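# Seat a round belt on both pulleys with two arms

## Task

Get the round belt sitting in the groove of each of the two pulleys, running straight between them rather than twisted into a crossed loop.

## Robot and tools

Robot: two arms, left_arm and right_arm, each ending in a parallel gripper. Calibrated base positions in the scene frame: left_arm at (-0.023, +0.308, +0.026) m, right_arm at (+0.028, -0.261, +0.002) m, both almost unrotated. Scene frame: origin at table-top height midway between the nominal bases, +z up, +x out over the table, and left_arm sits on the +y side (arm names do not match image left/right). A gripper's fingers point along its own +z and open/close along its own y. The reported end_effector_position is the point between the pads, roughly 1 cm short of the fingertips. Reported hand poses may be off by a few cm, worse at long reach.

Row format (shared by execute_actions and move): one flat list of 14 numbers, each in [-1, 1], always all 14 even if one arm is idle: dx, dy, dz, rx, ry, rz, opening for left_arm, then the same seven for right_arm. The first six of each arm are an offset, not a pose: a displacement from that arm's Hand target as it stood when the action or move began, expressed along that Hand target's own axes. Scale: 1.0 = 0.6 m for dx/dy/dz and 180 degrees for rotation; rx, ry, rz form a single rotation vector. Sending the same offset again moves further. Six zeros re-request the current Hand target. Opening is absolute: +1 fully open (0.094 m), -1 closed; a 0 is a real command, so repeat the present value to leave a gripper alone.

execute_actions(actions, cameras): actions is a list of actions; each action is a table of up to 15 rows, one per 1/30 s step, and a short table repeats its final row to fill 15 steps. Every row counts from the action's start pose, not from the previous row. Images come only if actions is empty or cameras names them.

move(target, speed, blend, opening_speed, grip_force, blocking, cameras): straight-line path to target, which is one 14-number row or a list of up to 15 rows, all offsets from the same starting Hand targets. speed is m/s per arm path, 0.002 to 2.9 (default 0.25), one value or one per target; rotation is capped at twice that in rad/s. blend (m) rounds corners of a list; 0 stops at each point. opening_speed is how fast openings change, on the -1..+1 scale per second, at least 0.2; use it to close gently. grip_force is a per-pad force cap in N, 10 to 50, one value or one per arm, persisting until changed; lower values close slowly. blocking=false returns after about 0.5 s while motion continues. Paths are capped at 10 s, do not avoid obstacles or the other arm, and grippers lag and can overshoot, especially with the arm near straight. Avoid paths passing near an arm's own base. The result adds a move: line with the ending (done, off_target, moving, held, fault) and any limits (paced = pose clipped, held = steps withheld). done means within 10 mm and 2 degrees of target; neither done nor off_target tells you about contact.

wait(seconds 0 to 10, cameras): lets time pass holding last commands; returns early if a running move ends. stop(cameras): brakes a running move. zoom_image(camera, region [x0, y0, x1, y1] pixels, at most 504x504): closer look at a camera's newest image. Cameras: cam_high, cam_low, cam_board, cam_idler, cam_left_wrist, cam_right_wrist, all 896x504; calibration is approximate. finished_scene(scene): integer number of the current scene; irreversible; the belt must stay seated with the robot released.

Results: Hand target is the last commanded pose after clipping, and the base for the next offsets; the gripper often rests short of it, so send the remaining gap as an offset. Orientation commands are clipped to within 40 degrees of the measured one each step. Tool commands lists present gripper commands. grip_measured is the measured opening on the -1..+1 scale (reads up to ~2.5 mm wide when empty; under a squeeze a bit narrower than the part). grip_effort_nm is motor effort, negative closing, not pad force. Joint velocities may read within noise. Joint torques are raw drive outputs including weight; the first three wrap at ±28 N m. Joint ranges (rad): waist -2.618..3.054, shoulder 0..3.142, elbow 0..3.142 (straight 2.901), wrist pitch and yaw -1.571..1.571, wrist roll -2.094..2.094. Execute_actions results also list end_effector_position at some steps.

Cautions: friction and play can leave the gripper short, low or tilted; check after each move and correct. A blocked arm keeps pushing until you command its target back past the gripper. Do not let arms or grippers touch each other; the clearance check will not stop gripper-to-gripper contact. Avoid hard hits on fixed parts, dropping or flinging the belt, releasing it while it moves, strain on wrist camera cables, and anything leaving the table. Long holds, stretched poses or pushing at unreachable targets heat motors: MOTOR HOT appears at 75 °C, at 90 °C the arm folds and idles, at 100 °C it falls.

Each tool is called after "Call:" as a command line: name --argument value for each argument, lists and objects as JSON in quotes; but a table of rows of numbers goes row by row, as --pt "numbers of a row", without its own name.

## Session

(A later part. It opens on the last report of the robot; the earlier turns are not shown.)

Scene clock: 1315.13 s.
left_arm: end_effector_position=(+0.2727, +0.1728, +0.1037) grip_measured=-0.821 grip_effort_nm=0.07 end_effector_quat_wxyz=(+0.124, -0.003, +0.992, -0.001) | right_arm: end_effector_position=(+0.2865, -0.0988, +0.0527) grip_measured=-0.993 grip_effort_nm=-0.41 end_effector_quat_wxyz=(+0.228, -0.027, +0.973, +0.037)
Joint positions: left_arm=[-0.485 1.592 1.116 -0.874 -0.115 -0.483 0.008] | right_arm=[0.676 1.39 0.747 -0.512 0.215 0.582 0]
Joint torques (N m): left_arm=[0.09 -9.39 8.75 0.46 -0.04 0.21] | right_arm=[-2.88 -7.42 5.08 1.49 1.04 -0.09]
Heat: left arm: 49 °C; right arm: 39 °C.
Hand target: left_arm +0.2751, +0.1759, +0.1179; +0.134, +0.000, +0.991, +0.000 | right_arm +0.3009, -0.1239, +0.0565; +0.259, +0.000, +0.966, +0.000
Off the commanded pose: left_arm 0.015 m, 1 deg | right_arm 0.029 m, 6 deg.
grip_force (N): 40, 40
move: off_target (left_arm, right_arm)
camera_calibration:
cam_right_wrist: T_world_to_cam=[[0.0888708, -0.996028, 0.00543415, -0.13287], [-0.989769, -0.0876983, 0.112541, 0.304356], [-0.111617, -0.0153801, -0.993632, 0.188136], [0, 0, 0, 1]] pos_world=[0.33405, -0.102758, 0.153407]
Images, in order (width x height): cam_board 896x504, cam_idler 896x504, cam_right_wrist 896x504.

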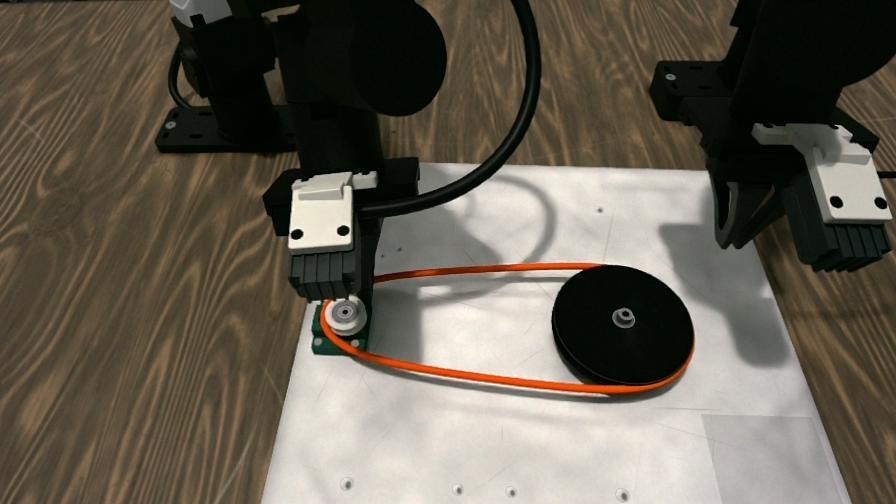

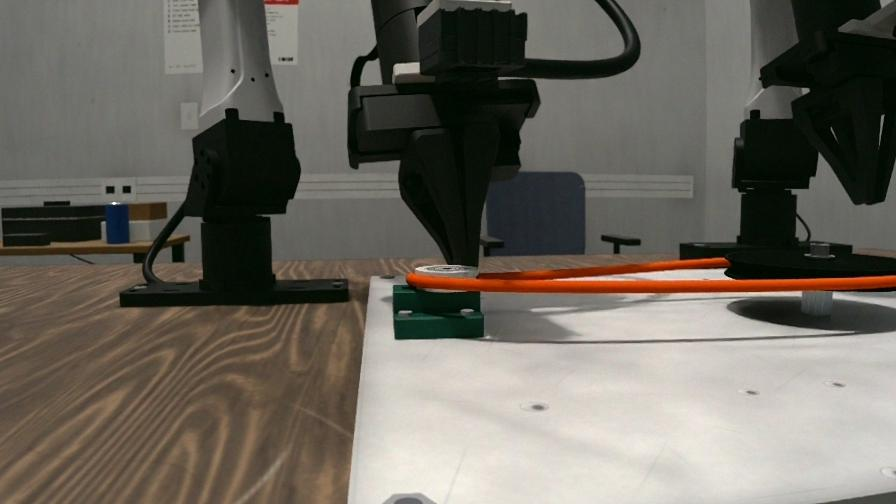

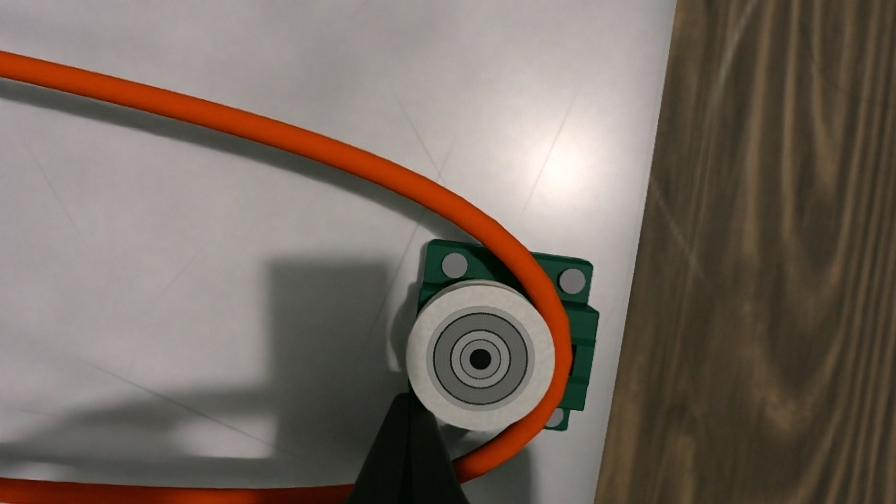

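Call:
move --target '[0,0,0,0,0,0,-0.82,-0.002,-0.018,0.002,0,0,0,-1]' --speed 0.03 --cameras '["cam_idler","cam_right_wrist","cam_board"]'

Call:
zoom_image --camera "cam_idler" --region '[400, 220, 580, 320]'

Scene clock: 1322.77 s.
left_arm: end_effector_position=(+0.2727, +0.1728, +0.1037) grip_measured=-0.821 grip_effort_nm=0.07 end_effector_quat_wxyz=(+0.124, -0.003, +0.992, -0.001) | right_arm: end_effector_position=(+0.2853, -0.1123, +0.0515) grip_measured=-0.993 grip_effort_nm=-0.42 end_effector_quat_wxyz=(+0.220, -0.018, +0.975, +0.041)
Joint positions: left_arm=[-0.485 1.592 1.116 -0.874 -0.115 -0.483 0.008] | right_arm=[0.623 1.357 0.721 -0.519 0.181 0.554 0]
Joint torques (N m): left_arm=[0.1 -9.44 8.38 0.43 -0.12 0.22] | right_arm=[-2.18 -6.31 5.61 1.62 1.16 -0.13]
Heat: left arm: 49 °C; right arm: 38 °C.
Hand target: left_arm +0.2751, +0.1759, +0.1179; +0.134, +0.000, +0.991, +0.000 | right_arm +0.3026, -0.1347, +0.0561; +0.259, +0.000, +0.966, +0.000
Off the commanded pose: left_arm 0.015 m, 1 deg | right_arm 0.029 m, 7 deg.
grip_force (N): 40, 40
move: off_target (left_arm, right_arm)
camera_calibration:
cam_right_wrist: T_world_to_cam=[[0.0746272, -0.99718, -0.00791504, -0.141631], [-0.988863, -0.075025, 0.128532, 0.302486], [-0.128763, -0.00176506, -0.991674, 0.192934], [0, 0, 0, 1]] pos_world=[0.33453, -0.118197, 0.151327]
Images, in order (width x height): cam_board 896x504, cam_idler 896x504, cam_right_wrist 896x504.

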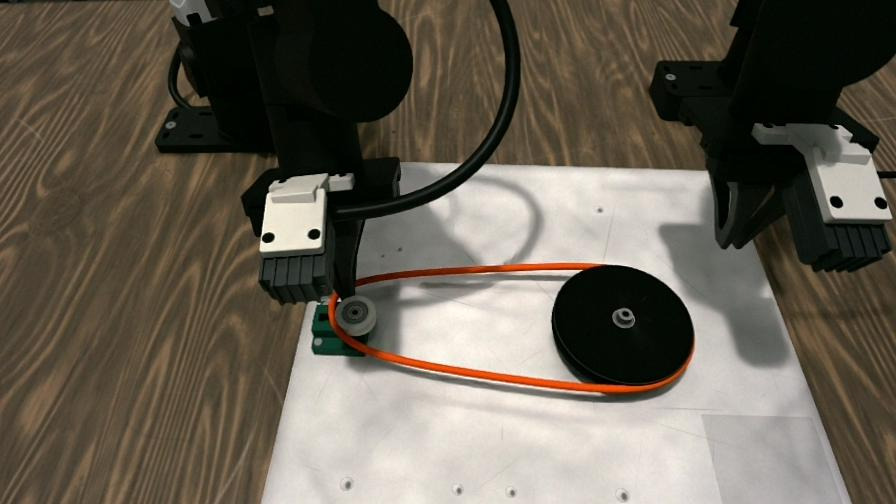

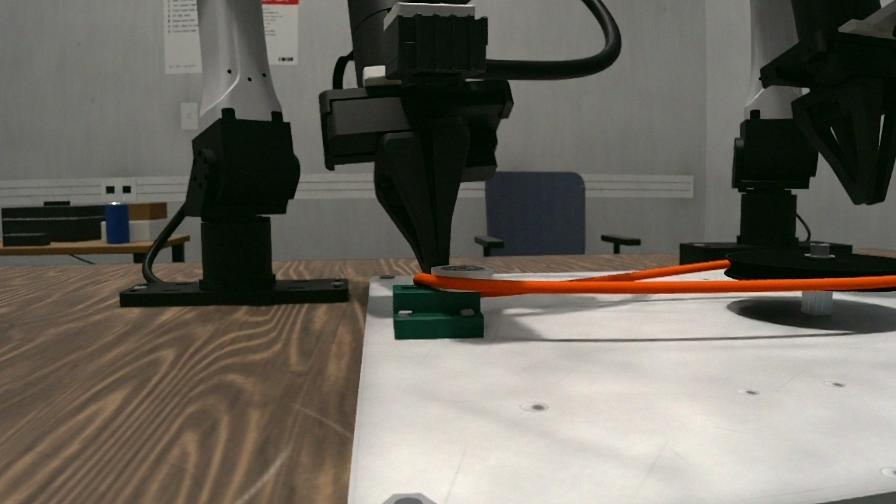

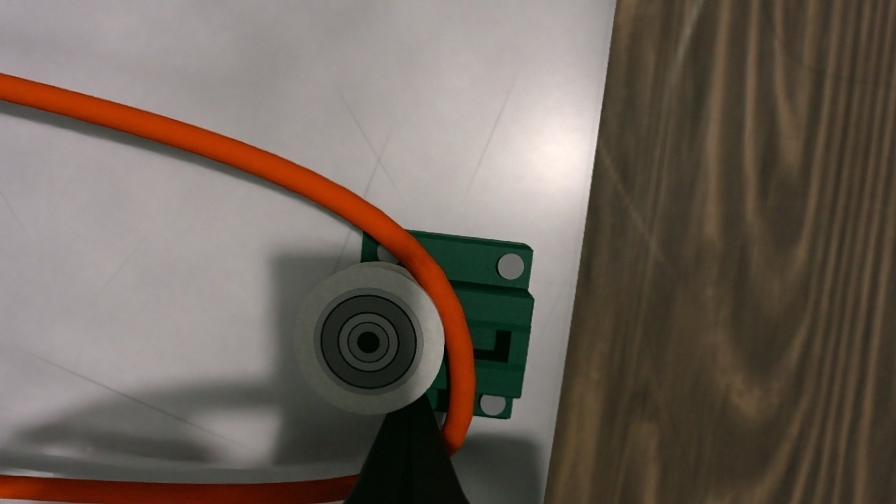

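Scaled by 2.800 from the camera's 896x504 image, which has a finer 1280x720 frame.

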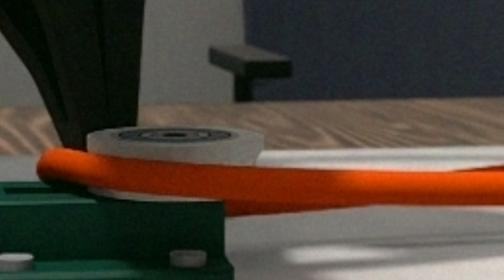

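Call:
zoom_image --camera "cam_right_wrist" --region '[260, 180, 580, 504]'

Call:
zoom_image --camera "cam_board" --region '[290, 250, 420, 370]'

Call:
zoom_image --camera "cam_idler" --region '[390, 240, 750, 340]'

Scaled by 1.556 from the camera's 896x504 image, which has a finer 1280x720 frame.

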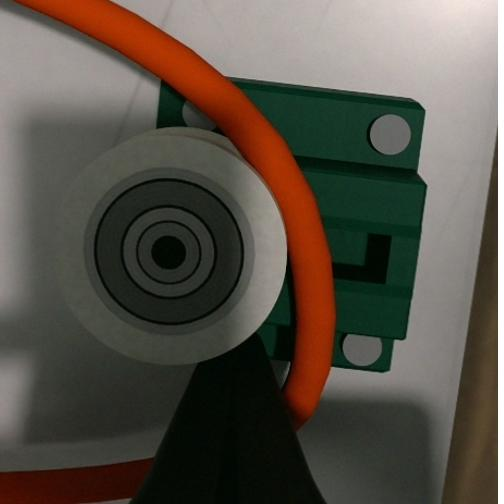

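Scaled by 3.877 from the camera's 896x504 image, which has a finer 1280x720 frame.

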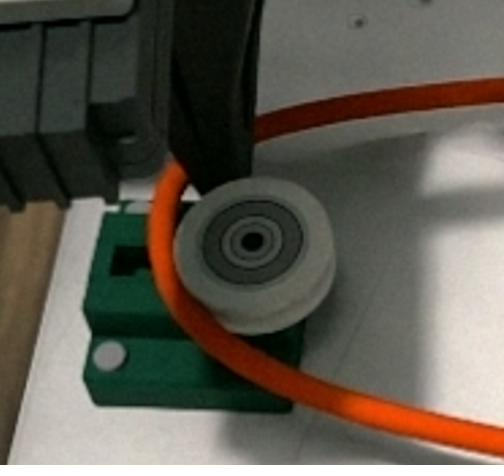

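Scaled by 1.400 from the camera's 896x504 image, which has a finer 1280x720 frame.

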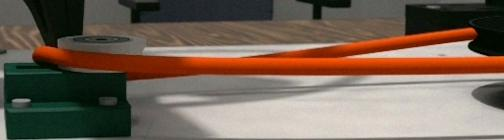

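Call:
move --target '[0,0,0,0,0,0,-0.82,0.02,0.0278,-0.0308,0,0,0,-1]' --speed 0.03 --cameras '["cam_idler","cam_right_wrist","cam_board"]'

Call:
zoom_image --camera "cam_idler" --region '[390, 220, 570, 320]'

Call:
zoom_image --camera "cam_board" --region '[290, 250, 420, 370]'

Scene clock: 1351.63 s.
left_arm: end_effector_position=(+0.2727, +0.1728, +0.1037) grip_measured=-0.821 grip_effort_nm=0.07 end_effector_quat_wxyz=(+0.124, -0.003, +0.992, -0.001) | right_arm: end_effector_position=(+0.2849, -0.1108, +0.0616) grip_measured=-0.993 grip_effort_nm=-0.41 end_effector_quat_wxyz=(+0.255, -0.011, +0.967, +0.015)
Joint positions: left_arm=[-0.485 1.592 1.116 -0.874 -0.115 -0.483 0.008] | right_arm=[0.693 1.333 0.721 -0.527 0.295 0.612 0]
Joint torques (N m): left_arm=[0.35 -9.35 8.47 0.44 -0.05 0.17] | right_arm=[0.85 -6.75 7.3 0.96 0.56 0.24]
Heat: left arm: 50 °C; right arm: 38 °C.
Hand target: left_arm +0.2751, +0.1759, +0.1179; +0.134, +0.000, +0.991, +0.000 | right_arm +0.2830, -0.1180, +0.0661; +0.259, +0.000, +0.966, +0.000
Off the commanded pose: left_arm 0.015 m, 1 deg | right_arm 0.009 m, 2 deg.
grip_force (N): 40, 40
move: off_target (left_arm)
camera_calibration:
cam_right_wrist: T_world_to_cam=[[0.0449647, -0.998151, 0.0409102, -0.134732], [-0.997382, -0.0425328, 0.0584883, 0.311296], [-0.0566401, -0.0434329, -0.997449, 0.178069], [0, 0, 0, 1]] pos_world=[0.326625, -0.113509, 0.164919]
Images, in order (width x height): cam_board 896x504, cam_idler 896x504, cam_right_wrist 896x504.

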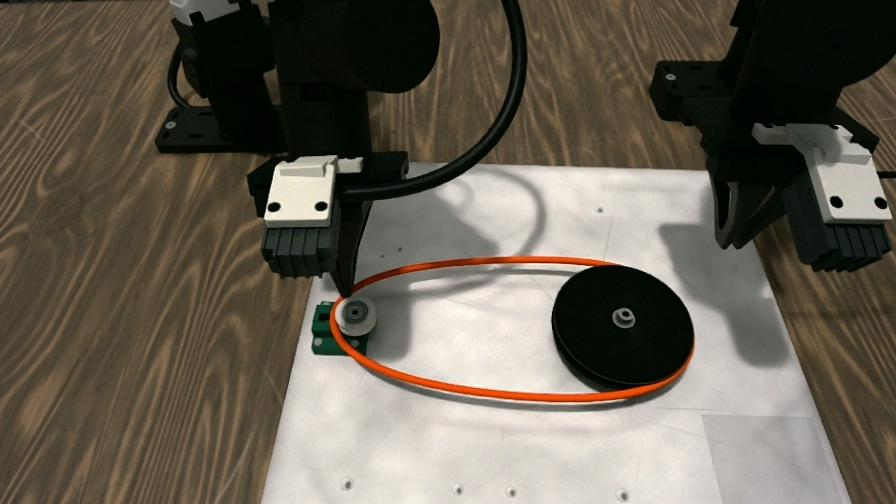

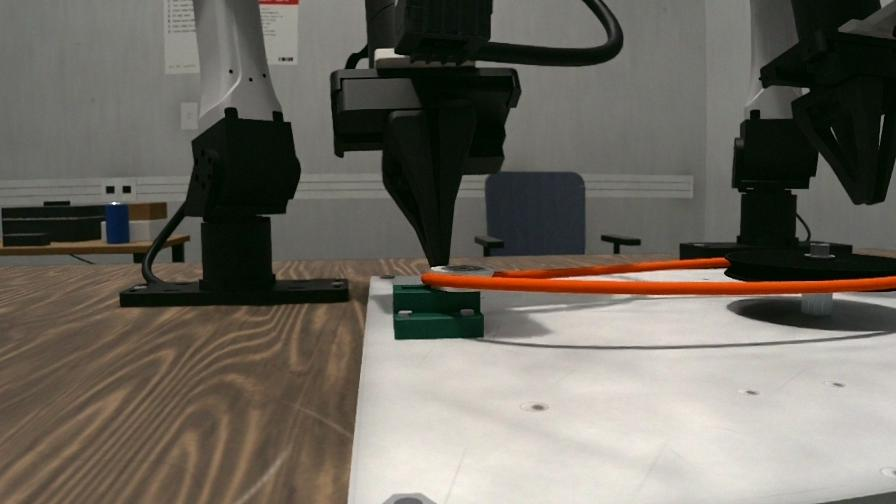

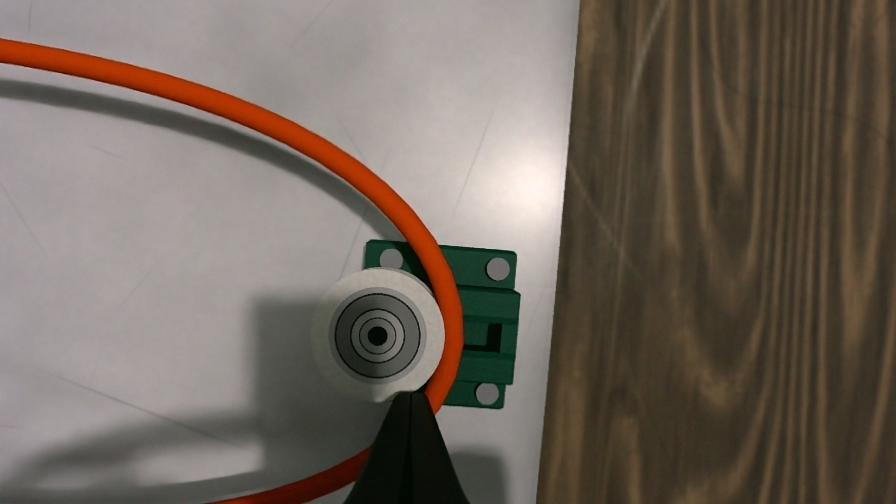

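Scaled by 2.800 from the camera's 896x504 image, which has a finer 1280x720 frame.

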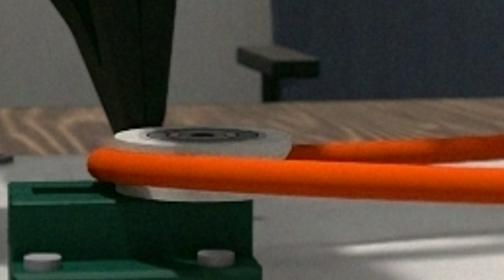

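Scaled by 3.877 from the camera's 896x504 image, which has a finer 1280x720 frame.

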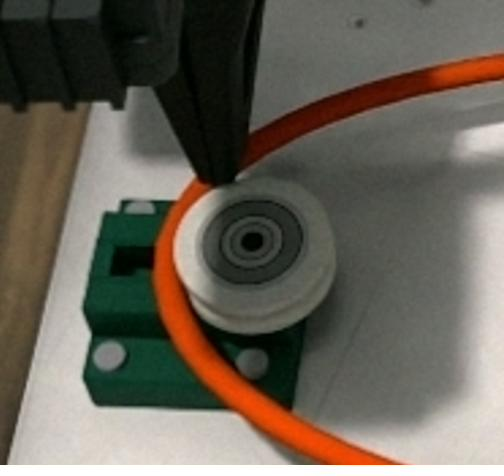

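Call:
move --target '[0,0,0,0,0,0,-0.82,-0.0499,0.0125,-0.0867,0,0,0,-1]' --speed 0.08 --cameras '["cam_idler","cam_right_wrist","cam_board"]'

Call:
zoom_image --camera "cam_idler" --region '[390, 220, 570, 320]'

Call:
zoom_image --camera "cam_board" --region '[290, 250, 420, 370]'

Scene clock: 1368.23 s.
left_arm: end_effector_position=(+0.2727, +0.1728, +0.1037) grip_measured=-0.821 grip_effort_nm=0.07 end_effector_quat_wxyz=(+0.124, -0.003, +0.992, -0.001) | right_arm: end_effector_position=(+0.2827, -0.1062, +0.1142) grip_measured=-0.993 grip_effort_nm=-0.42 end_effector_quat_wxyz=(+0.248, -0.011, +0.969, +0.010)
Joint positions: left_arm=[-0.485 1.592 1.116 -0.874 -0.115 -0.483 0.008] | right_arm=[0.715 1.298 0.92 -0.786 0.304 0.635 0]
Joint torques (N m): left_arm=[0.09 -9.46 8.5 0.45 -0.04 0.24] | right_arm=[1.09 -6.74 9.35 0.87 0.56 0.24]
Heat: left arm: 50 °C; right arm: 39 °C.
Hand target: left_arm +0.2751, +0.1759, +0.1179; +0.134, +0.000, +0.991, +0.000 | right_arm +0.2829, -0.1106, +0.1261; +0.259, +0.000, +0.966, +0.000
Off the commanded pose: left_arm 0.015 m, 1 deg | right_arm 0.013 m, 2 deg.
grip_force (N): 40, 40
move: off_target (left_arm, right_arm)
camera_calibration:
cam_right_wrist: T_world_to_cam=[[0.0439322, -0.997679, 0.0520164, -0.133096], [-0.996499, -0.0400545, 0.0733792, 0.304524], [-0.0711254, -0.055058, -0.995947, 0.233323], [0, 0, 0, 1]] pos_world=[0.3259, -0.107744, 0.216954]
Images, in order (width x height): cam_board 896x504, cam_idler 896x504, cam_right_wrist 896x504.

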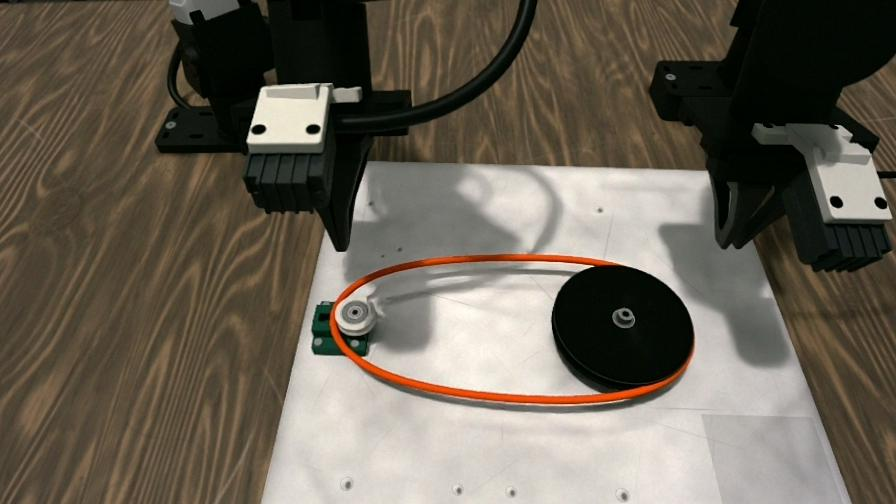

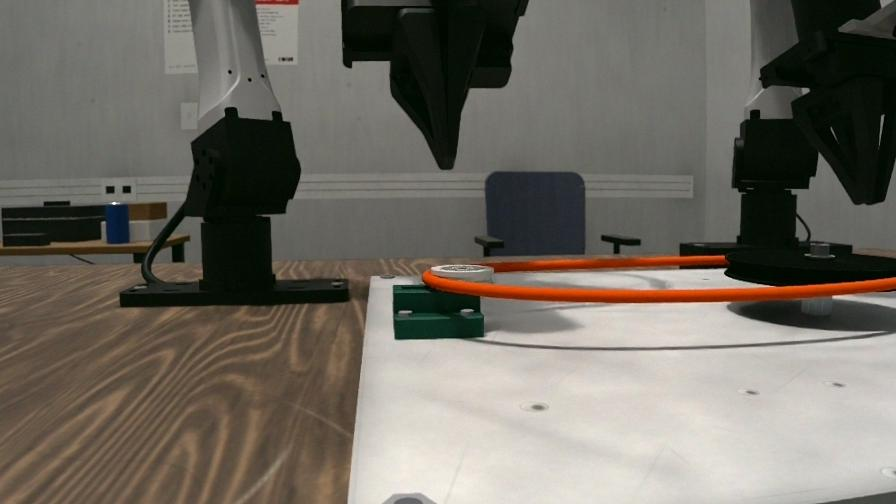

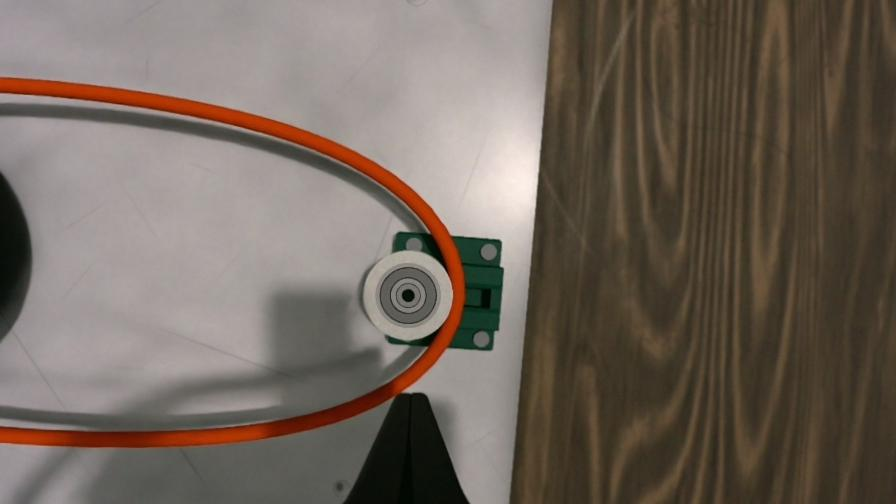

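Scaled by 2.800 from the camera's 896x504 image, which has a finer 1280x720 frame.

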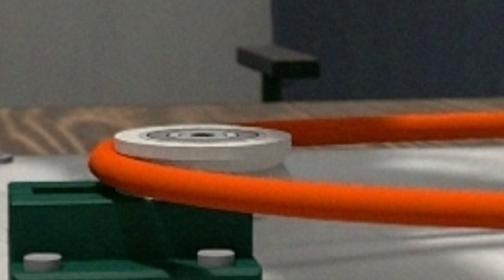

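Scaled by 3.877 from the camera's 896x504 image, which has a finer 1280x720 frame.

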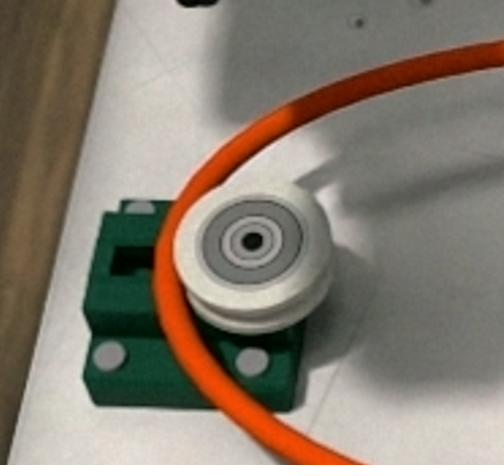

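Call:
zoom_image --camera "cam_right_wrist" --region '[330, 200, 530, 380]'

Call:
zoom_image --camera "cam_board" --region '[530, 240, 720, 410]'

Call:
zoom_image --camera "cam_idler" --region '[690, 220, 896, 330]'

Call:
zoom_image --camera "cam_idler" --region '[405, 245, 515, 315]'

Scaled by 2.520 from the camera's 896x504 image, which has a finer 1280x720 frame.

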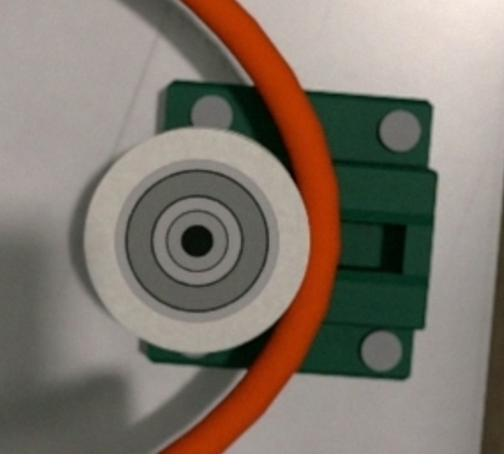

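Scaled by 2.653 from the camera's 896x504 image, which has a finer 1280x720 frame.

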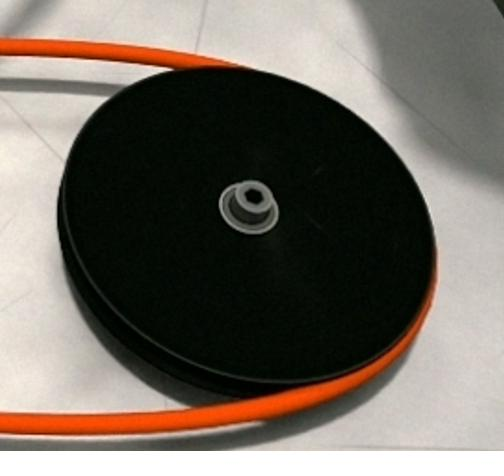

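Scaled by 2.447 from the camera's 896x504 image, which has a finer 1280x720 frame.

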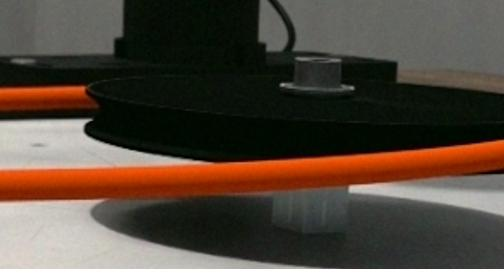

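Scaled by 4.582 from the camera's 896x504 image, which has a finer 1280x720 frame.

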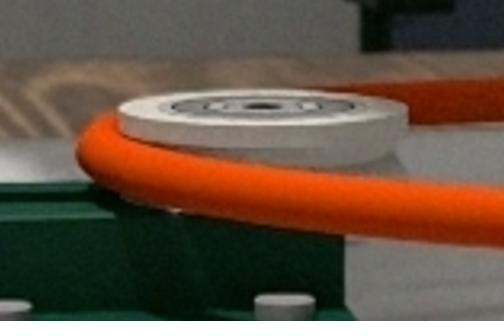

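Call:
finished_scene --scene 2

The scene is finished: the task was done.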